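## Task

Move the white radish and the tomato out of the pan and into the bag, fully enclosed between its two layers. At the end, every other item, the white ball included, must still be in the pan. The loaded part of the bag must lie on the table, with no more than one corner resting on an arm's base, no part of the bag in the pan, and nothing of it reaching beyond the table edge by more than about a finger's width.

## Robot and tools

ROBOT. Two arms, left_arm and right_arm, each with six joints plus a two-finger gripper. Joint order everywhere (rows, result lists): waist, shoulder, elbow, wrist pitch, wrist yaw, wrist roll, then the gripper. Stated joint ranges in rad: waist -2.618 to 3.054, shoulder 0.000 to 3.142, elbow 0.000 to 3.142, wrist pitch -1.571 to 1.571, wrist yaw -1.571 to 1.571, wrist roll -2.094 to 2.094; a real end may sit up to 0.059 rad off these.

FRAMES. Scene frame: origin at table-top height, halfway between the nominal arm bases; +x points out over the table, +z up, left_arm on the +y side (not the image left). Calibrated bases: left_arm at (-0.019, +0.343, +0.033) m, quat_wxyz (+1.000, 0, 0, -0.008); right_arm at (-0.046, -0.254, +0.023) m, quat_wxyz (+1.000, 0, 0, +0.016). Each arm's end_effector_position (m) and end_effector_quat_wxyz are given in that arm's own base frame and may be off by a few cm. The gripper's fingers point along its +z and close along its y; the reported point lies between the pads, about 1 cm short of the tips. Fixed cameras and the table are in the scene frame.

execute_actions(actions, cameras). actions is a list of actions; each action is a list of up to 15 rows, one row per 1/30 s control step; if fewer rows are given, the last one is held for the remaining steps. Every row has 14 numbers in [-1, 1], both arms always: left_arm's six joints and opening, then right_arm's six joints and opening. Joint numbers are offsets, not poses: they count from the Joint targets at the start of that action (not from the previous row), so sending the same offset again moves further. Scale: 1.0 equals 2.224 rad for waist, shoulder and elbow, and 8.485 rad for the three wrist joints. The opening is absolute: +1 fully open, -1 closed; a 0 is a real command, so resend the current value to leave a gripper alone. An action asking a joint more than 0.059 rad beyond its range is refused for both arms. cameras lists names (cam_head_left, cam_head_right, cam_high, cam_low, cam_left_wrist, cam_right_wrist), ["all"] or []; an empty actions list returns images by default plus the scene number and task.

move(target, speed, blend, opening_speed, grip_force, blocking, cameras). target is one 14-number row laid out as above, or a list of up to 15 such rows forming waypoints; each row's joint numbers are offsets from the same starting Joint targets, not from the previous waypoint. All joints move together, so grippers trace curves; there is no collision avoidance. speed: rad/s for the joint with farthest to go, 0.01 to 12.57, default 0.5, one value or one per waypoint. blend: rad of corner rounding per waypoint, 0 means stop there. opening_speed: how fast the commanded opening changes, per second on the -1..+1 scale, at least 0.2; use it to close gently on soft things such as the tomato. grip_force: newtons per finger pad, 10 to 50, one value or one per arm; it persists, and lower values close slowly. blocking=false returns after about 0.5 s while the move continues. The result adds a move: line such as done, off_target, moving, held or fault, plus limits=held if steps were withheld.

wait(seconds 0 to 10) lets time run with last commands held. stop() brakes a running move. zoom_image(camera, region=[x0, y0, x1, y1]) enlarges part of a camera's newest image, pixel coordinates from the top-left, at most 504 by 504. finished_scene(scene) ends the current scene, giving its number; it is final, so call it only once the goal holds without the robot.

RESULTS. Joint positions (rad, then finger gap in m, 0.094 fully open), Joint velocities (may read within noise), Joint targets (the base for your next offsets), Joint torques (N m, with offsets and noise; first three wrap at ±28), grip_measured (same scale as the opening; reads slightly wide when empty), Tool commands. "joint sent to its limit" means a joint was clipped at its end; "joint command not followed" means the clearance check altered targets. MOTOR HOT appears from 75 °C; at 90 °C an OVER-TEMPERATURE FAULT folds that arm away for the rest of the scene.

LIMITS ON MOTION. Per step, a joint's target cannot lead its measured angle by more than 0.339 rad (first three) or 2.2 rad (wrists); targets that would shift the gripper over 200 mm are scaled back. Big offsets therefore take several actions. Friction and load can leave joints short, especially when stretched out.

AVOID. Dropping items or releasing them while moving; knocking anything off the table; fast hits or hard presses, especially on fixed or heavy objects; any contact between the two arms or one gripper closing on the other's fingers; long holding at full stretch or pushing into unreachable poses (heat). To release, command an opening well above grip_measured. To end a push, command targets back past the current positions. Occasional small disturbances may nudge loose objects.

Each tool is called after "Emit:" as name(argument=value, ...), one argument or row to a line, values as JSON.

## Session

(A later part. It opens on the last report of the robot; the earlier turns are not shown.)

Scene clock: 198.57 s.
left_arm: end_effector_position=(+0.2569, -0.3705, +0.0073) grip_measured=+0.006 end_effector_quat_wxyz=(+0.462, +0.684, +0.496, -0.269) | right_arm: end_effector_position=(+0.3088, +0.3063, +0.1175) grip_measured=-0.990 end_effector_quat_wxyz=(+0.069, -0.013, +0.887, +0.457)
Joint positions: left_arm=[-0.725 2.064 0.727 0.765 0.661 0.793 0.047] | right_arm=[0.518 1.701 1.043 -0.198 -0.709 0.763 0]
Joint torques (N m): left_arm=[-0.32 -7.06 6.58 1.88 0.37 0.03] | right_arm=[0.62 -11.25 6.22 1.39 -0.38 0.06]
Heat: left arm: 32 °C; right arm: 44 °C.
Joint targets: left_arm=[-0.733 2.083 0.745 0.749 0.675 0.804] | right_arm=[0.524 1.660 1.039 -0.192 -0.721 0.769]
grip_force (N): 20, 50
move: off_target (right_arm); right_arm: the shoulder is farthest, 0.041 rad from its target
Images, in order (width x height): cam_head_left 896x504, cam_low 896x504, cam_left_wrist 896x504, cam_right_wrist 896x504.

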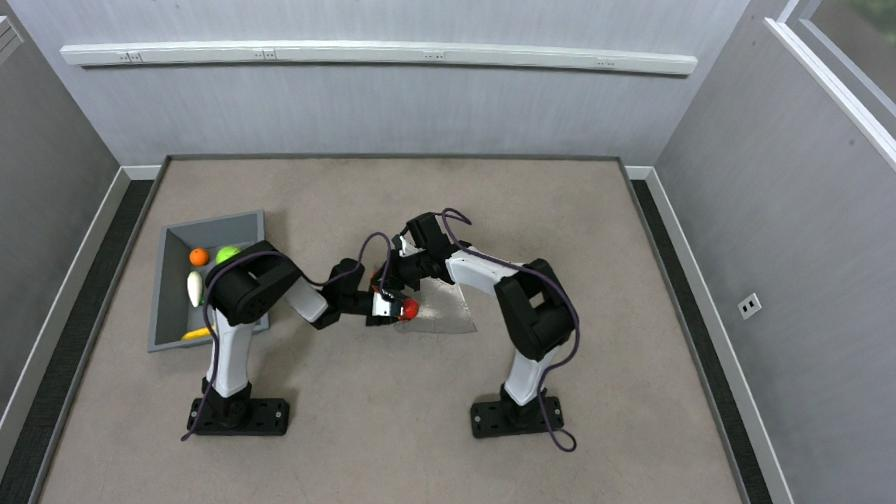

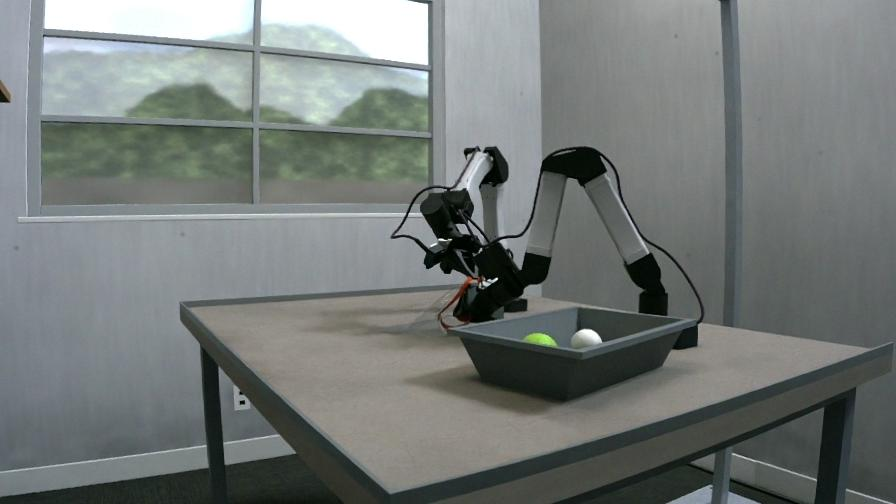

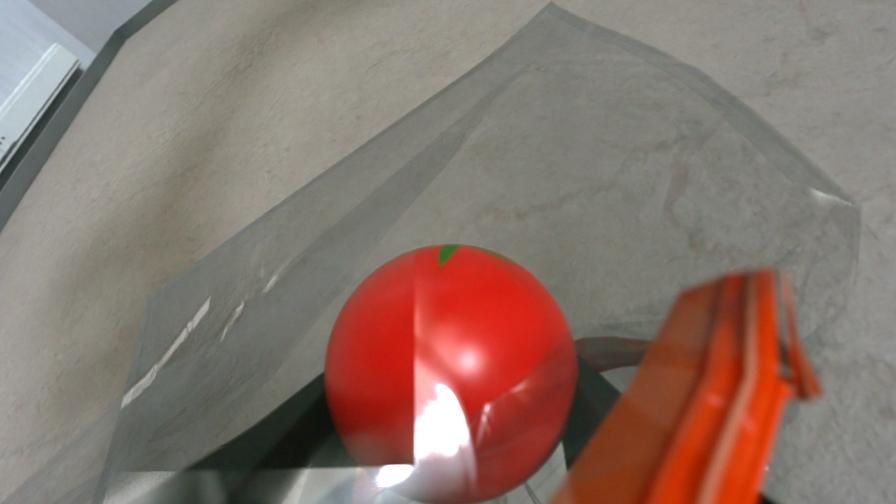

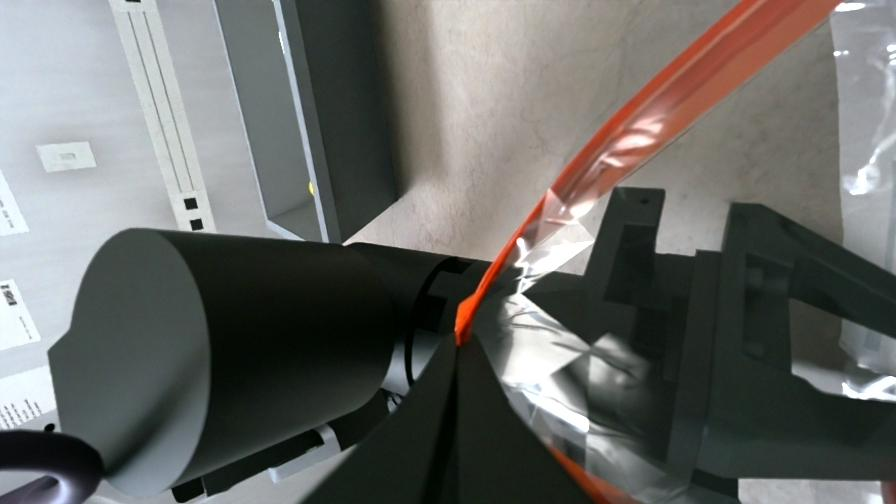

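Emit:
move(
  target=[
    [0,0.0157,0,0.0041,0,0,0.0,0,0,0,0,0,0,-1],
    [0,0.0157,0,0.0041,0,0,0.35,0,0,0,0,0,0,-1],
  ],
  speed=0.08,
  opening_speed=0.3,
  cameras=["cam_left_wrist","cam_right_wrist"],
)

Scene clock: 199.63 s.
left_arm: end_effector_position=(+0.2558, -0.3696, +0.0008) grip_measured=+0.006 end_effector_quat_wxyz=(+0.456, +0.685, +0.499, -0.271) | right_arm: end_effector_position=(+0.3088, +0.3063, +0.1175) grip_measured=-0.990 end_effector_quat_wxyz=(+0.069, -0.013, +0.887, +0.457)
Joint positions: left_arm=[-0.725 2.081 0.729 0.765 0.661 0.793 0.047] | right_arm=[0.518 1.701 1.043 -0.198 -0.709 0.763 0]
Joint torques (N m): left_arm=[0.21 -8.69 4.74 2.01 0.24 -0.08] | right_arm=[0.59 -11.23 6.24 1.39 -0.38 0.06]
Heat: left arm: 32 °C; right arm: 44 °C.
Joint targets: left_arm=[-0.725 2.080 0.729 0.765 0.661 0.793] | right_arm=[0.524 1.660 1.039 -0.192 -0.721 0.769]
Tool commands: left_gripper/opening=+0.0 right_gripper/opening=-1.0
grip_force (N): 20, 50
move: held (left_arm; a check stopped the path), off_target (right_arm); path passed 0 of 2 targets; target 2's new numbers were not sent; limits=held; left_arm: the shoulder is farthest, 0.037 rad from its target; right_arm: the shoulder is farthest, 0.041 rad from its target
joint command not followed: on one or more control steps a check withheld the commanded joint targets of the left arm, and it was not sent them on those steps.
cause: the commanded joint targets, or the way to them, would bring a part of the robot too close to another arm (this arm's wrist (the part past the wrist pitch) and the right arm's fingers, at the place that arm is still heading or pushing toward).
Images, in order (width x height): cam_left_wrist 896x504, cam_right_wrist 896x504.

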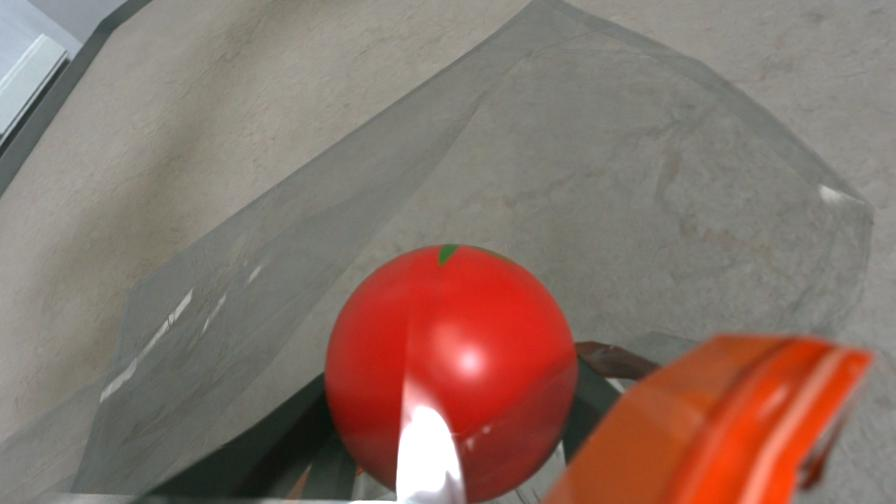

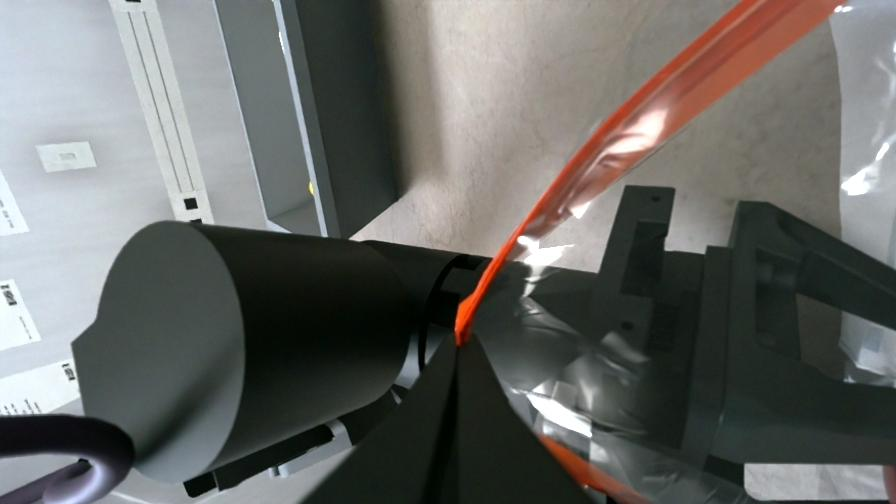

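Emit:
move(
  target=[0,0,0,0,0,0,0.35,0,0,0,0,0,0,-1],
  opening_speed=0.3,
  cameras=["cam_left_wrist","cam_right_wrist"],
)

Scene clock: 201.23 s.
left_arm: end_effector_position=(+0.2558, -0.3696, +0.0008) grip_measured=+0.348 end_effector_quat_wxyz=(+0.456, +0.685, +0.499, -0.271) | right_arm: end_effector_position=(+0.3088, +0.3063, +0.1175) grip_measured=-0.990 end_effector_quat_wxyz=(+0.069, -0.013, +0.887, +0.457)
Joint positions: left_arm=[-0.725 2.081 0.729 0.765 0.661 0.793 0.063] | right_arm=[0.518 1.701 1.043 -0.198 -0.709 0.763 0]
Joint torques (N m): left_arm=[0.16 -8.66 4.7 2.03 0.24 -0.07] | right_arm=[0.59 -11.28 6.2 1.39 -0.38 0.06]
Heat: left arm: 32 °C; right arm: 44 °C.
Joint targets: left_arm=[-0.725 2.080 0.729 0.765 0.661 0.793] | right_arm=[0.524 1.660 1.039 -0.192 -0.721 0.769]
grip_force (N): 20, 50
move: off_target (right_arm); right_arm: the shoulder is farthest, 0.041 rad from its target
Images, in order (width x height): cam_left_wrist 896x504, cam_right_wrist 896x504.

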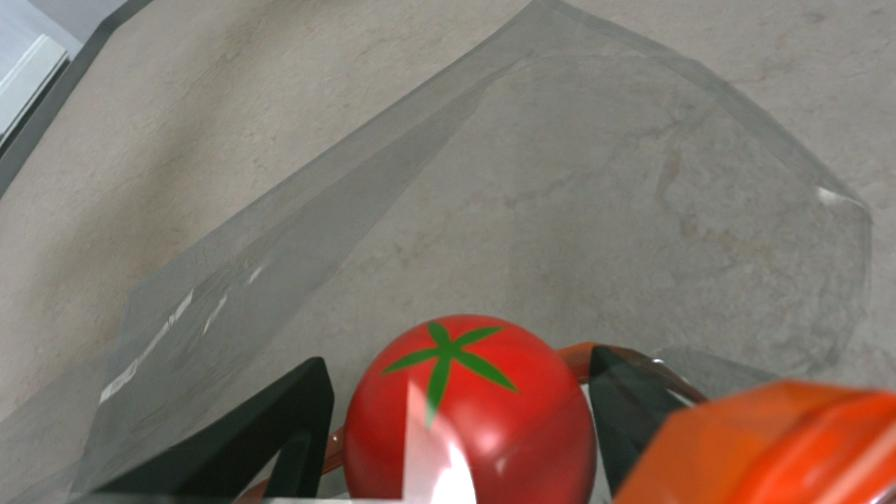

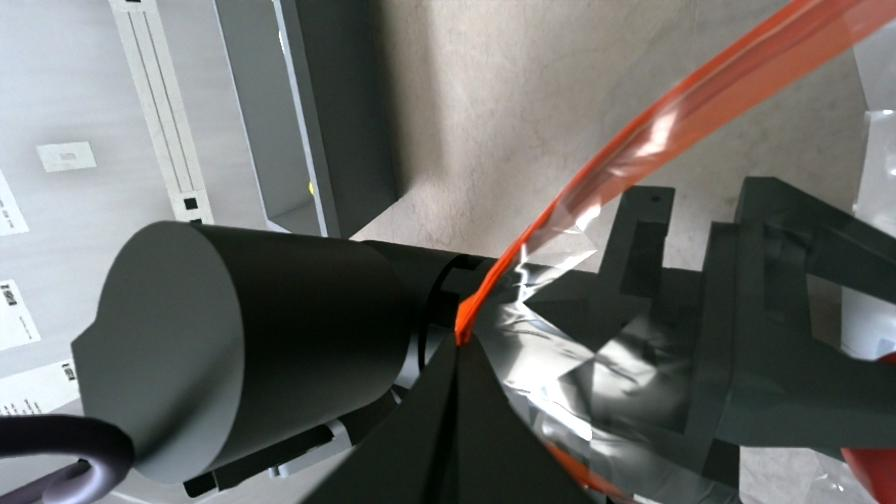

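Emit:
move(
  target=[
    [0,0,0,0,0,0,0.0,0,0,0,0,0,0,-1],
    [0,0,0,0,0,0,0.0,0,-0.027,0,-0.0071,0,0,-1],
    [0.0472,-0.1281,-0.094,-0.0094,0,0,0.0,0,-0.027,0,-0.0071,0,0,-1],
  ],
  speed=[0.1,0.15,0.15],
  cameras=["cam_left_wrist","cam_right_wrist","cam_low","cam_head_left"],
)

Emit:
zoom_image(
  camera="cam_low",
  region=[350, 200, 550, 360],
)

Scene clock: 207.97 s.
left_arm: end_effector_position=(+0.2502, -0.3130, +0.0332) grip_measured=+0.017 end_effector_quat_wxyz=(+0.468, +0.660, +0.533, -0.248) | right_arm: end_effector_position=(+0.3003, +0.3015, +0.1342) grip_measured=-0.990 end_effector_quat_wxyz=(+0.070, -0.014, +0.886, +0.458)
Joint positions: left_arm=[-0.627 1.819 0.53 0.7 0.661 0.793 0.048] | right_arm=[0.518 1.639 1.043 -0.256 -0.709 0.763 0]
Joint torques (N m): left_arm=[0.73 -8.58 4.16 1.86 0.24 -0.07] | right_arm=[0.59 -10.66 6.35 1.37 -0.38 0.06]
Heat: left arm: 32 °C; right arm: 44 °C.
Joint targets: left_arm=[-0.620 1.795 0.520 0.685 0.661 0.793] | right_arm=[0.524 1.600 1.039 -0.252 -0.721 0.769]
grip_force (N): 20, 50
move: off_target (right_arm); right_arm: the shoulder is farthest, 0.039 rad from its target
Images, in order (width x height): cam_head_left 896x504, cam_low 896x504, cam_left_wrist 896x504, cam_right_wrist 896x504.

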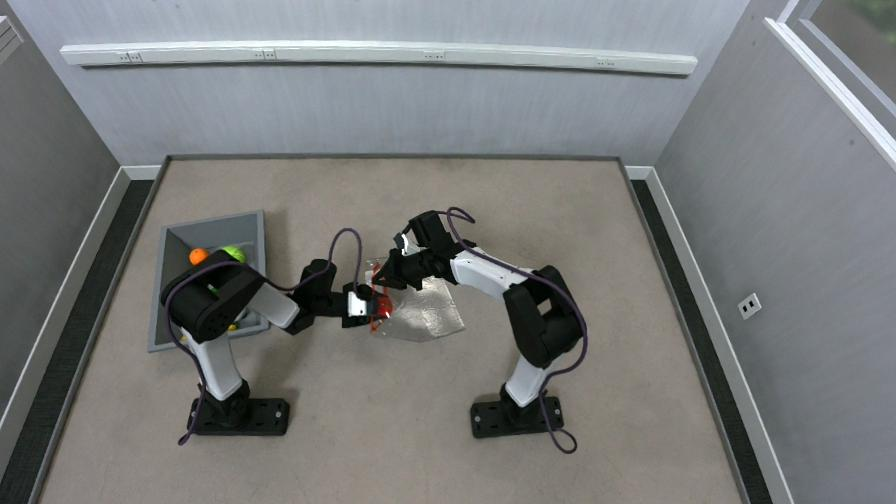

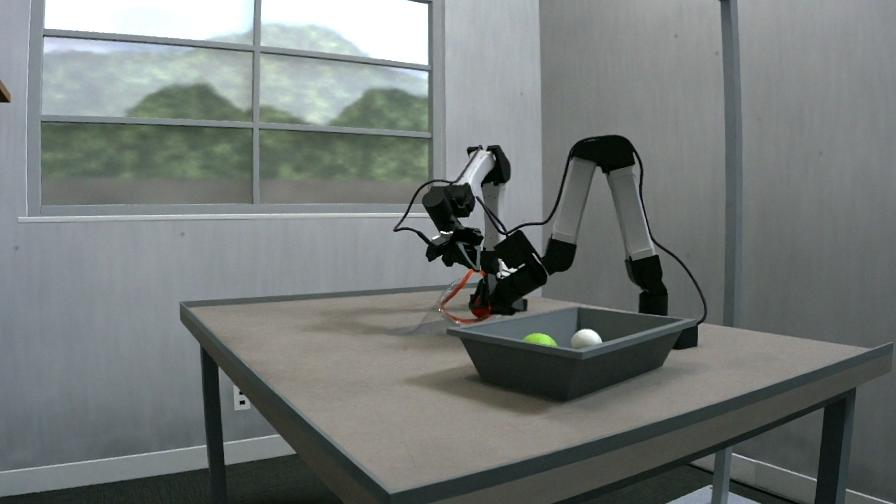

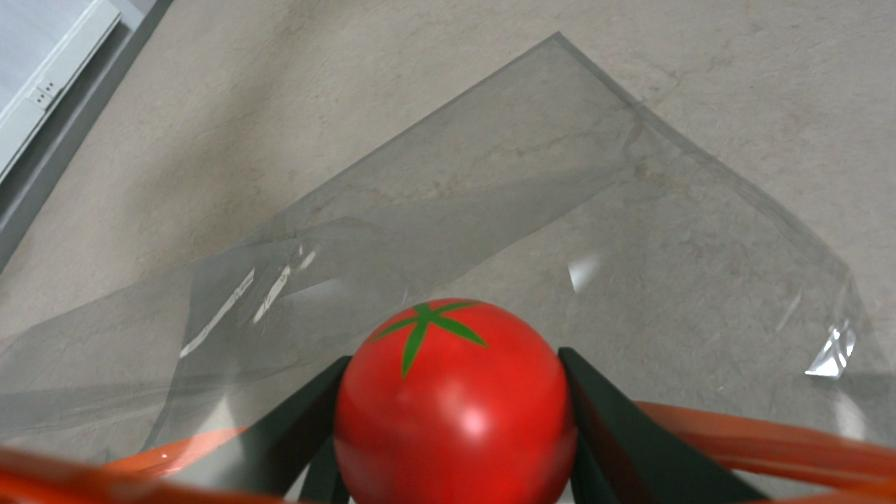

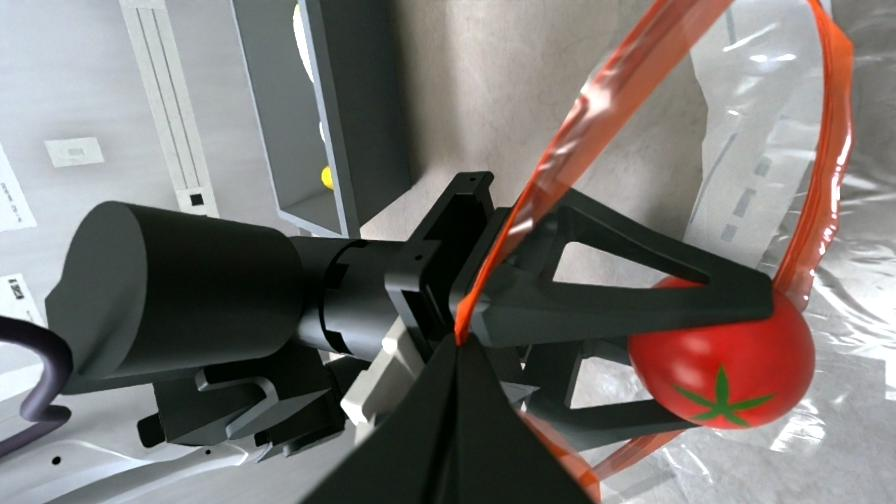

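Scaled by 2.520 from the camera's 896x504 image, which has a finer 1280x720 frame.

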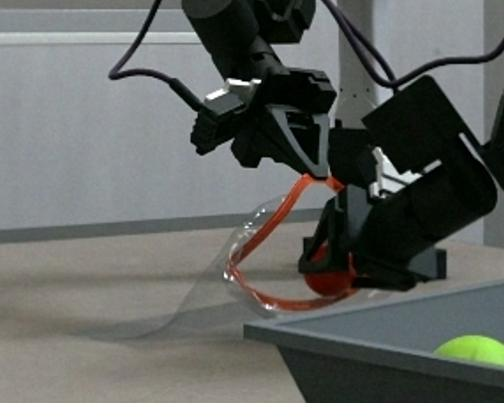

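Emit:
move(
  target=[-0.0495,0.0463,0.0764,-0.00813,0,0,0.0,0,0,0,0,0,0,-1.0],
  speed=0.15,
  cameras=["cam_low","cam_left_wrist","cam_right_wrist","cam_head_left"],
)

Scene clock: 211.93 s.
left_arm: end_effector_position=(+0.2442, -0.3506, +0.0333) grip_measured=+0.017 end_effector_quat_wxyz=(+0.448, +0.682, +0.511, -0.270) | right_arm: end_effector_position=(+0.2997, +0.2955, +0.1266) grip_measured=-0.990 end_effector_quat_wxyz=(+0.066, -0.002, +0.894, +0.443)
Joint positions: left_arm=[-0.71 1.883 0.658 0.614 0.661 0.793 0.048] | right_arm=[0.513 1.639 1.038 -0.283 -0.686 0.764 0]
Joint torques (N m): left_arm=[-1.4 -6.38 8.5 2.04 0.24 -0.07] | right_arm=[1.03 -10.59 6.8 1.6 -0.61 0.06]
Heat: left arm: 33 °C; right arm: 44 °C.
Joint targets: left_arm=[-0.730 1.899 0.690 0.616 0.661 0.793] | right_arm=[0.524 1.600 1.039 -0.252 -0.721 0.769]
grip_force (N): 20, 50
move: off_target (right_arm); right_arm: the shoulder is farthest, 0.039 rad from its target
Images, in order (width x height): cam_head_left 896x504, cam_low 896x504, cam_left_wrist 896x504, cam_right_wrist 896x504.

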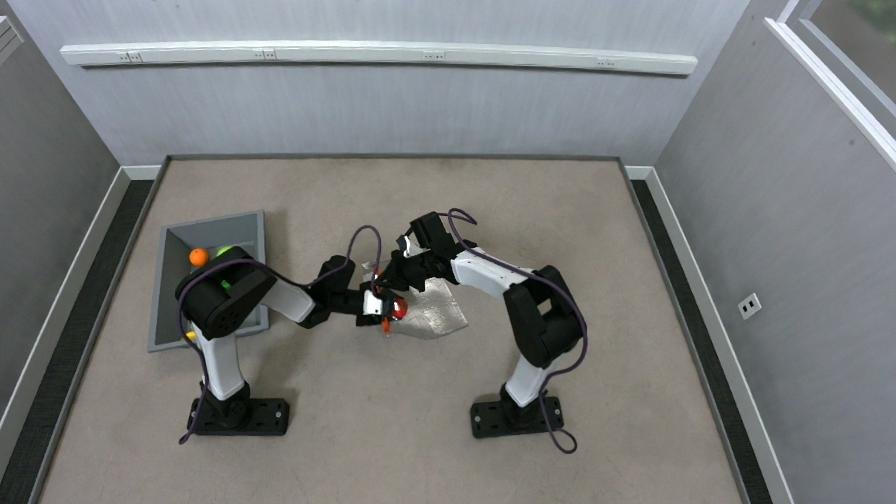

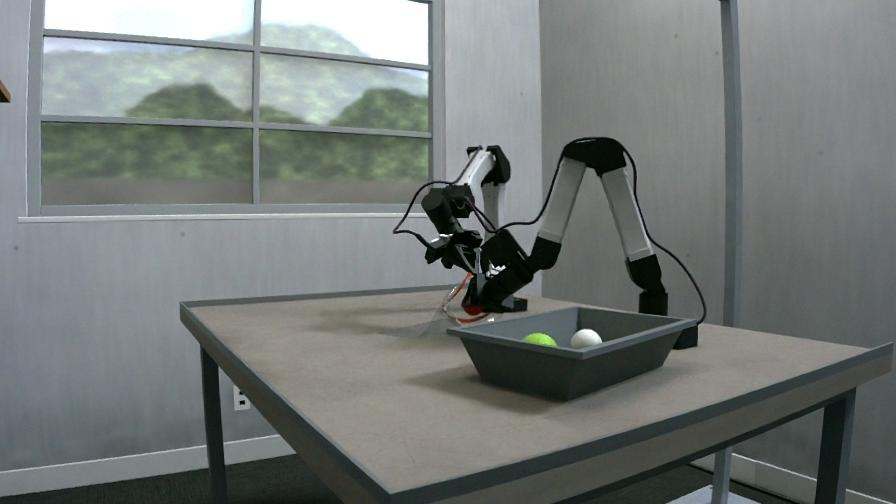

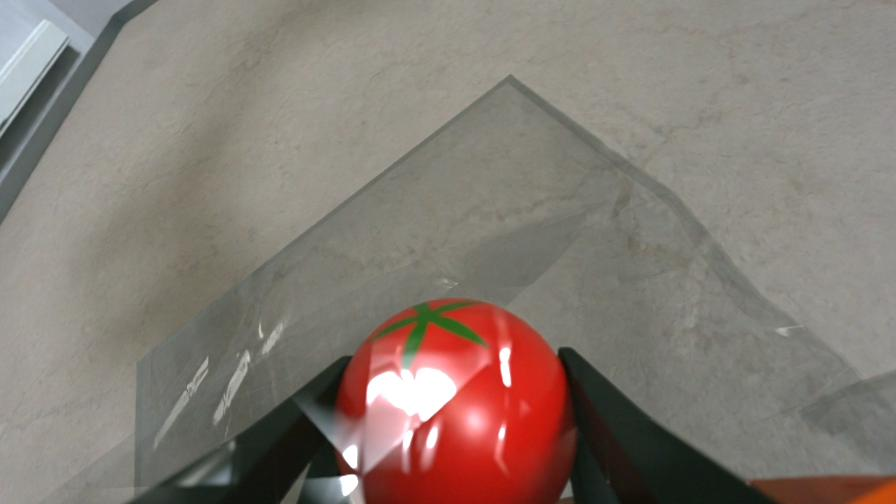

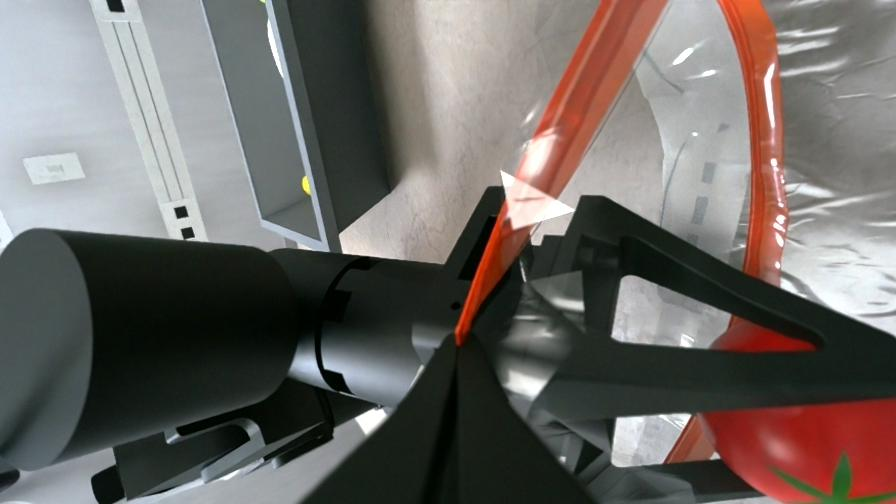

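Emit:
zoom_image(
  camera="cam_right_wrist",
  region=[560, 180, 896, 504],
)

Emit:
zoom_image(
  camera="cam_low",
  region=[380, 210, 600, 350],
)

Emit:
zoom_image(
  camera="cam_left_wrist",
  region=[100, 250, 600, 504],
)

Scaled by 1.500 from the camera's 896x504 image, which has a finer 1280x720 frame.

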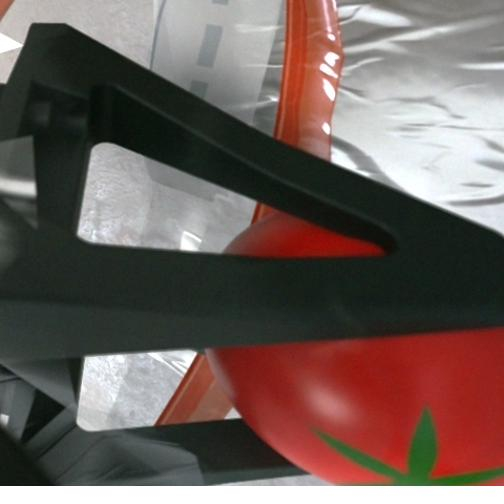

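Scaled by 2.291 from the camera's 896x504 image, which has a finer 1280x720 frame.

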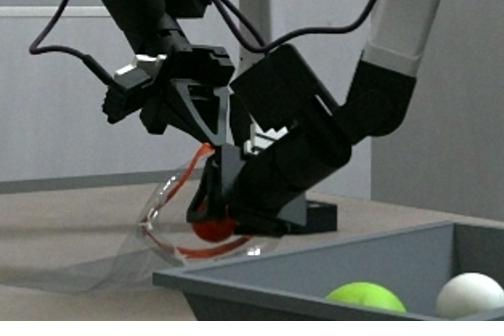

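Scaled by 1.008 from the camera's 896x504 image, which has a finer 1280x720 frame.

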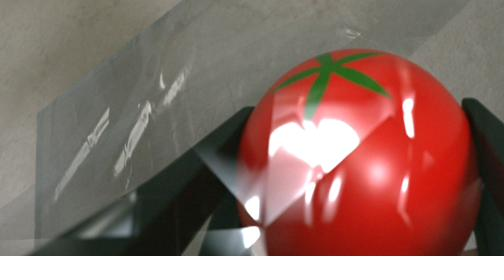

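Emit:
move(
  target=[-0.0256,0.0881,0.0045,0.0517,0,0,0.0,0,0,0,0,0,0,-1.0],
  speed=0.15,
  cameras=["cam_low","cam_left_wrist","cam_right_wrist"],
)

Scene clock: 216.90 s.
left_arm: end_effector_position=(+0.2549, -0.3746, +0.0257) grip_measured=+0.017 end_effector_quat_wxyz=(+0.528, +0.673, +0.453, -0.251) | right_arm: end_effector_position=(+0.2994, +0.2833, +0.1159) grip_measured=-0.990 end_effector_quat_wxyz=(+0.060, +0.020, +0.906, +0.418)
Joint positions: left_arm=[-0.742 2.083 0.66 1.017 0.64 0.785 0.048] | right_arm=[0.501 1.634 1.032 -0.335 -0.645 0.764 0]
Joint torques (N m): left_arm=[-3.29 -7.57 8.32 2.59 0.37 -0.01] | right_arm=[2.24 -10.14 7.3 2.08 -0.98 0.06]
Heat: left arm: 33 °C; right arm: 44 °C.
Joint targets: left_arm=[-0.787 2.094 0.700 1.054 0.661 0.792] | right_arm=[0.524 1.600 1.039 -0.252 -0.721 0.769]
grip_force (N): 20, 50
move: off_target (left_arm, right_arm); left_arm: the waist is farthest, 0.045 rad from its target; right_arm: the wrist pitch is farthest, 0.083 rad from its target
Images, in order (width x height): cam_low 896x504, cam_left_wrist 896x504, cam_right_wrist 896x504.

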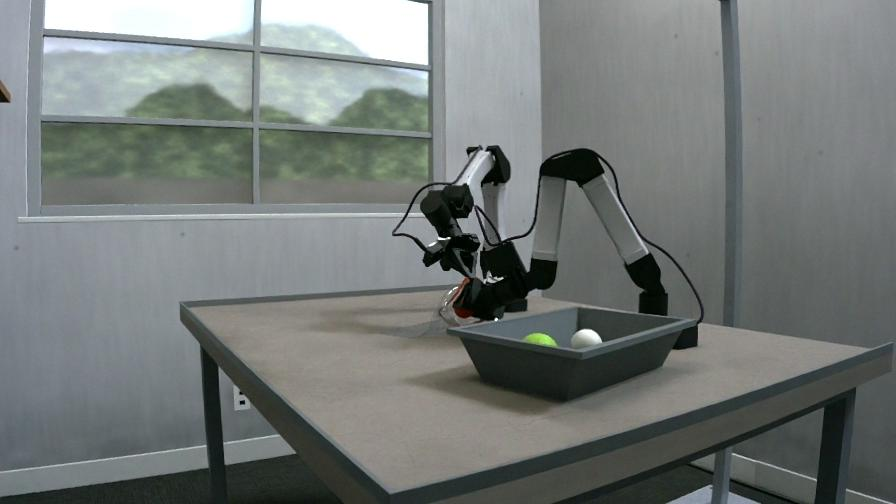

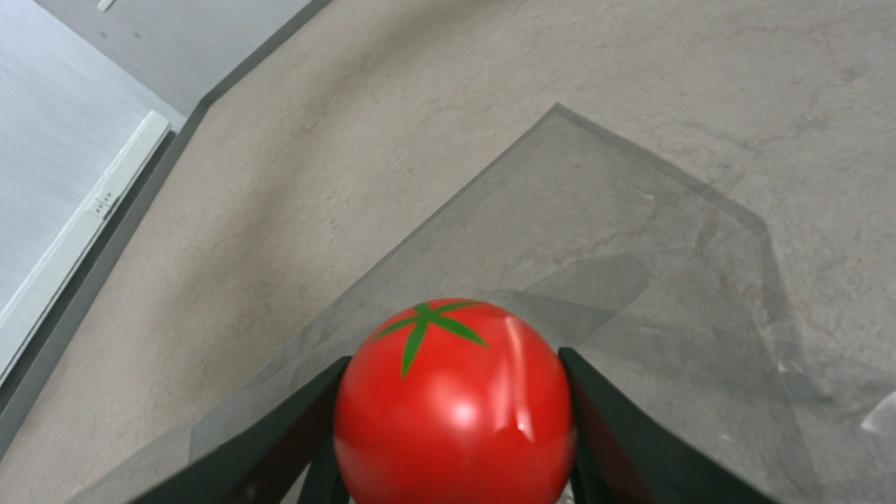

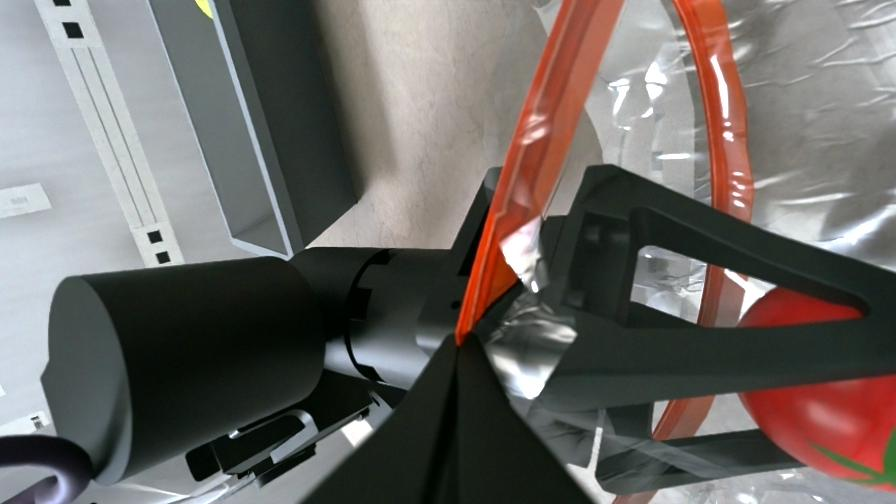

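Emit:
move(
  target=[0.0085,0.0701,-0.0063,0.0187,0,0,0.0,0,0,0,0,0,0,-1.0],
  speed=0.15,
  cameras=["cam_low","cam_left_wrist","cam_right_wrist"],
)

Scene clock: 218.93 s.
left_arm: end_effector_position=(+0.2475, -0.3861, +0.0090) grip_measured=+0.016 end_effector_quat_wxyz=(+0.551, +0.674, +0.421, -0.256) | right_arm: end_effector_position=(+0.2936, +0.2983, +0.1269) grip_measured=-0.990 end_effector_quat_wxyz=(+0.058, -0.008, +0.891, +0.451)
Joint positions: left_arm=[-0.769 2.227 0.675 1.217 0.65 0.786 0.048] | right_arm=[0.52 1.634 1.026 -0.275 -0.708 0.765 0]
Joint torques (N m): left_arm=[0.27 -7.01 4.64 2.15 0.25 -0.01] | right_arm=[0.42 -10.18 7.86 1.49 -0.44 0.05]
Heat: left arm: 33 °C; right arm: 44 °C.
Joint targets: left_arm=[-0.768 2.250 0.686 1.213 0.661 0.793] | right_arm=[0.524 1.600 1.039 -0.252 -0.721 0.769]
grip_force (N): 20, 50
move: done
Images, in order (width x height): cam_low 896x504, cam_left_wrist 896x504, cam_right_wrist 896x504.

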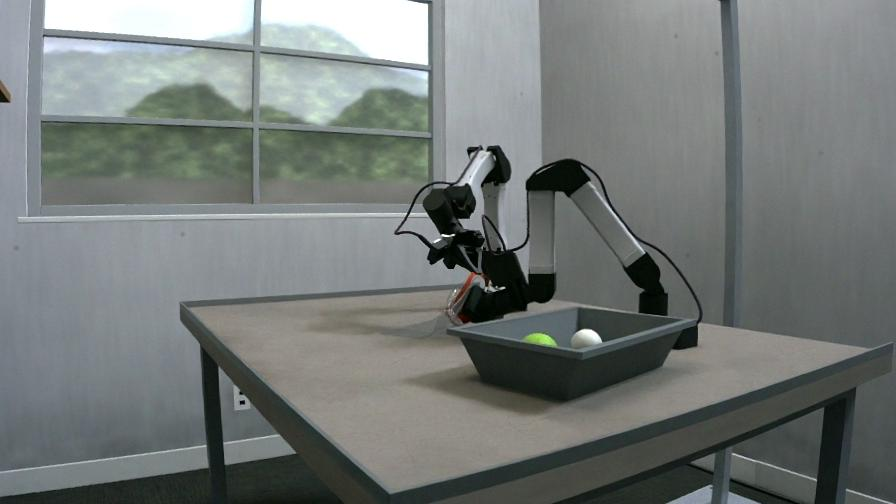

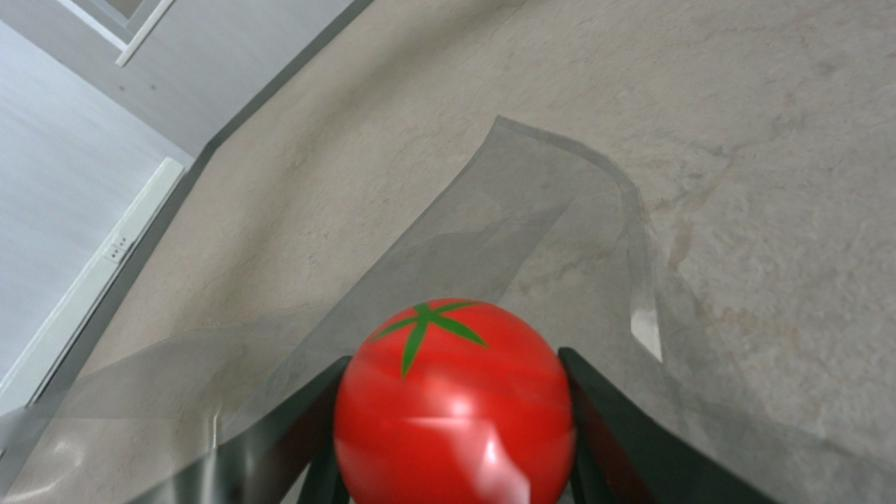

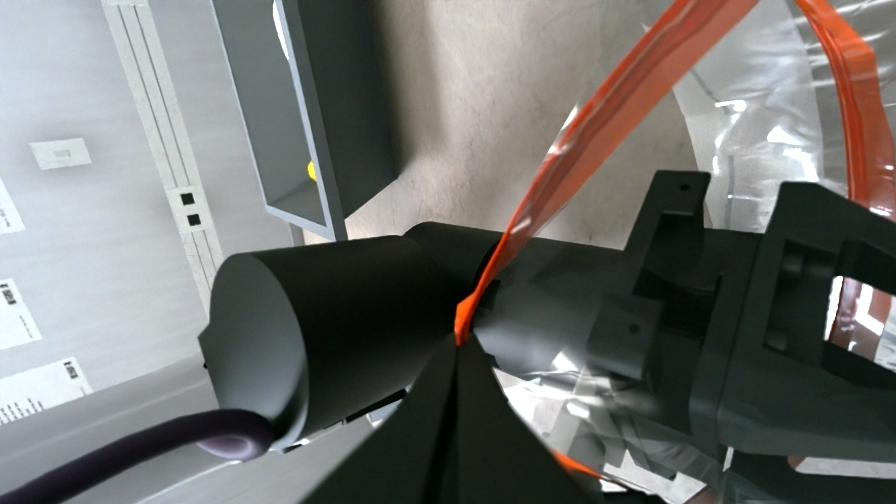

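Emit:
move(
  target=[
    [0,0.0135,0,0,0,0,0.0,0,0,0,0,0,0,-1.0],
    [0,0.0135,0,0,0,0,0.35,0,0,0,0,0,0,-1.0],
  ],
  speed=0.15,
  opening_speed=0.3,
  cameras=["cam_low","cam_left_wrist","cam_right_wrist"],
)

Scene clock: 221.47 s.
left_arm: end_effector_position=(+0.2488, -0.3898, +0.0153) grip_measured=+0.348 end_effector_quat_wxyz=(+0.567, +0.670, +0.404, -0.256) | right_arm: end_effector_position=(+0.2939, +0.2985, +0.1272) grip_measured=-0.990 end_effector_quat_wxyz=(+0.058, -0.009, +0.890, +0.451)
Joint positions: left_arm=[-0.769 2.245 0.685 1.27 0.664 0.786 0.063] | right_arm=[0.52 1.634 1.026 -0.273 -0.708 0.765 0]
Joint torques (N m): left_arm=[0.25 -6.12 3.62 1.57 0.11 -0.02] | right_arm=[0.42 -10.19 7.84 1.52 -0.4 0.05]
Heat: left arm: 33 °C; right arm: 44 °C.
Joint targets: left_arm=[-0.768 2.280 0.686 1.213 0.661 0.793] | right_arm=[0.524 1.600 1.039 -0.252 -0.721 0.769]
grip_force (N): 20, 50
move: off_target (left_arm); target 2's new numbers were sent with left_arm's wrist pitch 0.041 rad from that target; left_arm: the wrist pitch is farthest, 0.057 rad from its target
Images, in order (width x height): cam_low 896x504, cam_left_wrist 896x504, cam_right_wrist 896x504.

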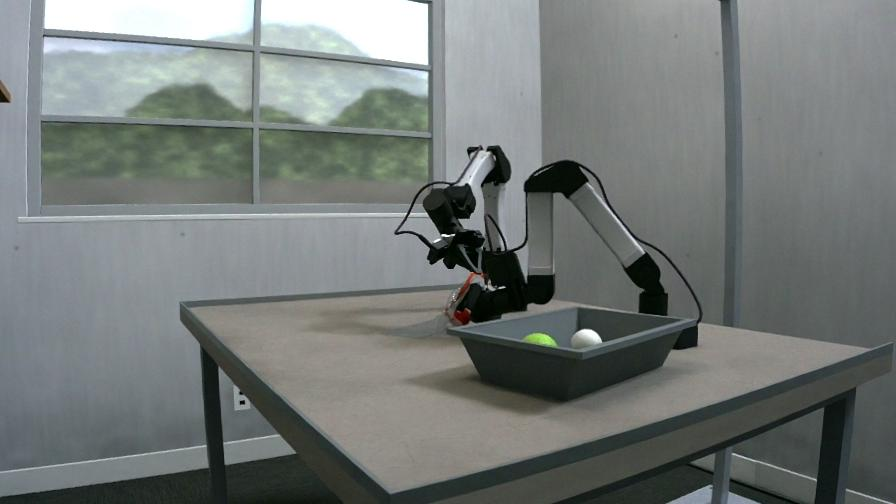

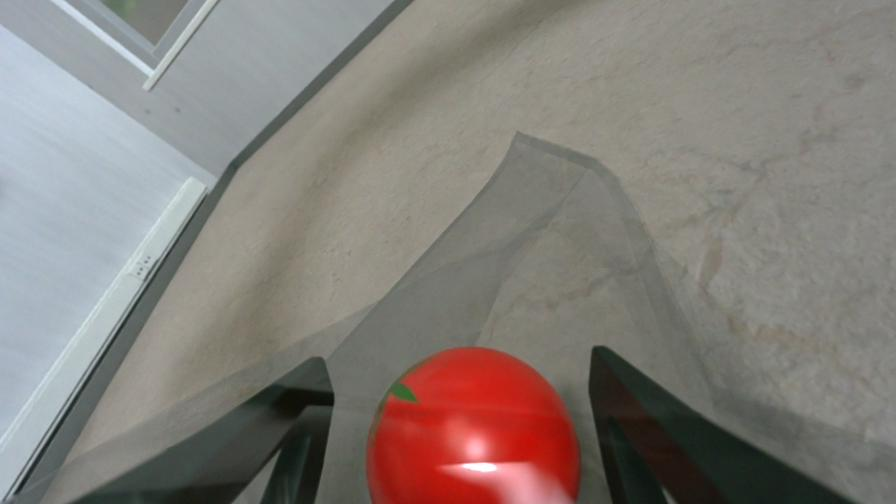

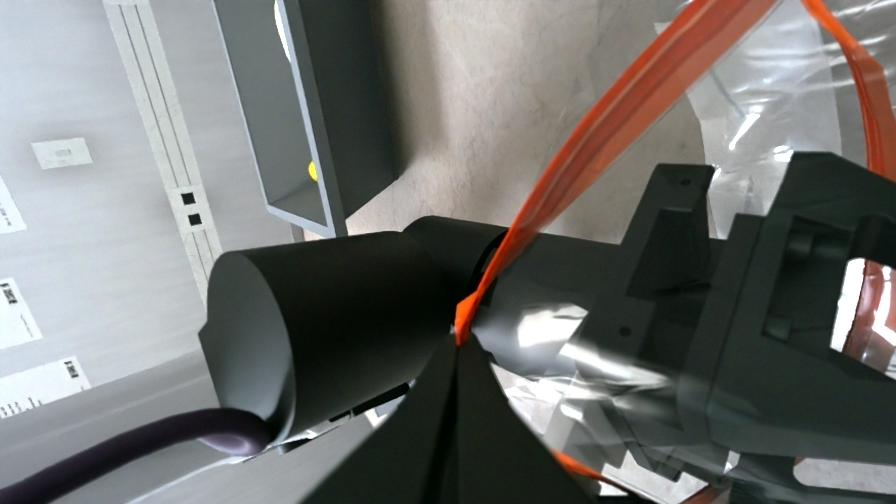

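Emit:
move(
  target=[0.0351,-0.0922,-0.0724,-0.0015,0,0,0.35,0,0,0,0,0,0,-1.0],
  speed=0.1,
  cameras=["cam_low","cam_left_wrist","cam_right_wrist"],
)

Scene clock: 224.37 s.
left_arm: end_effector_position=(+0.2477, -0.3470, +0.0243) grip_measured=+0.348 end_effector_quat_wxyz=(+0.554, +0.661, +0.445, -0.242) | right_arm: end_effector_position=(+0.2939, +0.2987, +0.1274) grip_measured=-0.990 end_effector_quat_wxyz=(+0.059, -0.009, +0.890, +0.452)
Joint positions: left_arm=[-0.697 2.101 0.533 1.219 0.664 0.786 0.063] | right_arm=[0.52 1.634 1.026 -0.272 -0.709 0.765 0]
Joint torques (N m): left_arm=[0.73 -9.81 2.63 1.99 0.13 -0.01] | right_arm=[0.4 -10.19 7.87 1.5 -0.38 0.05]
Heat: left arm: 33 °C; right arm: 44 °C.
Joint targets: left_arm=[-0.690 2.075 0.524 1.201 0.661 0.793] | right_arm=[0.524 1.600 1.039 -0.252 -0.721 0.769]
grip_force (N): 20, 50
move: done
Images, in order (width x height): cam_low 896x504, cam_left_wrist 896x504, cam_right_wrist 896x504.

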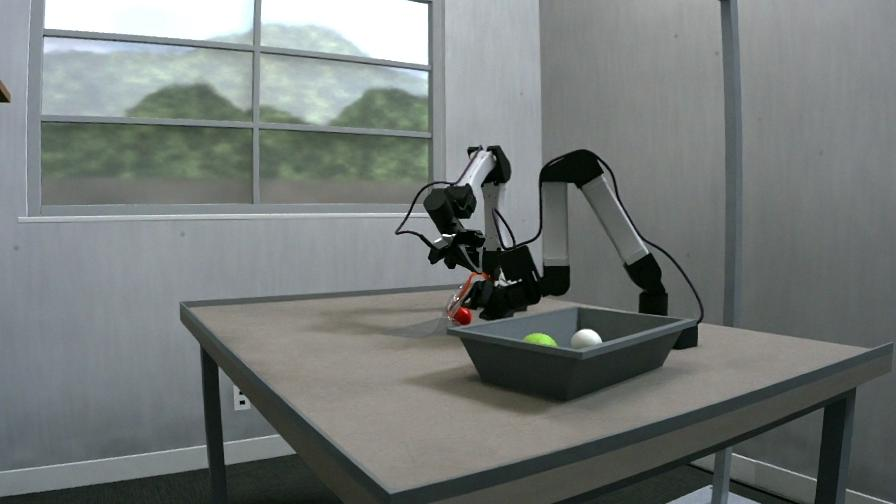

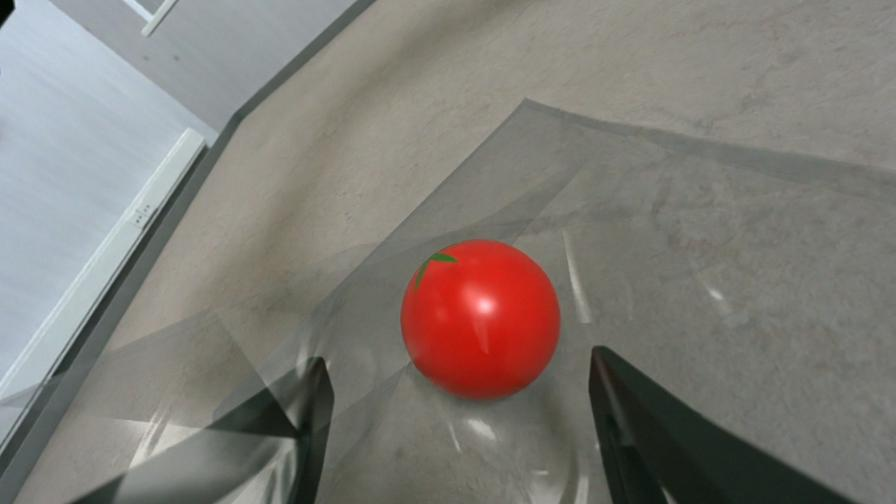

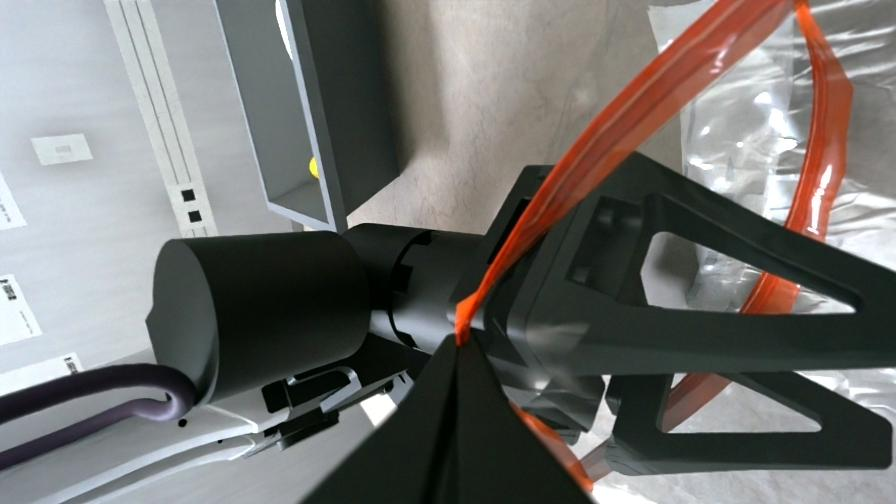

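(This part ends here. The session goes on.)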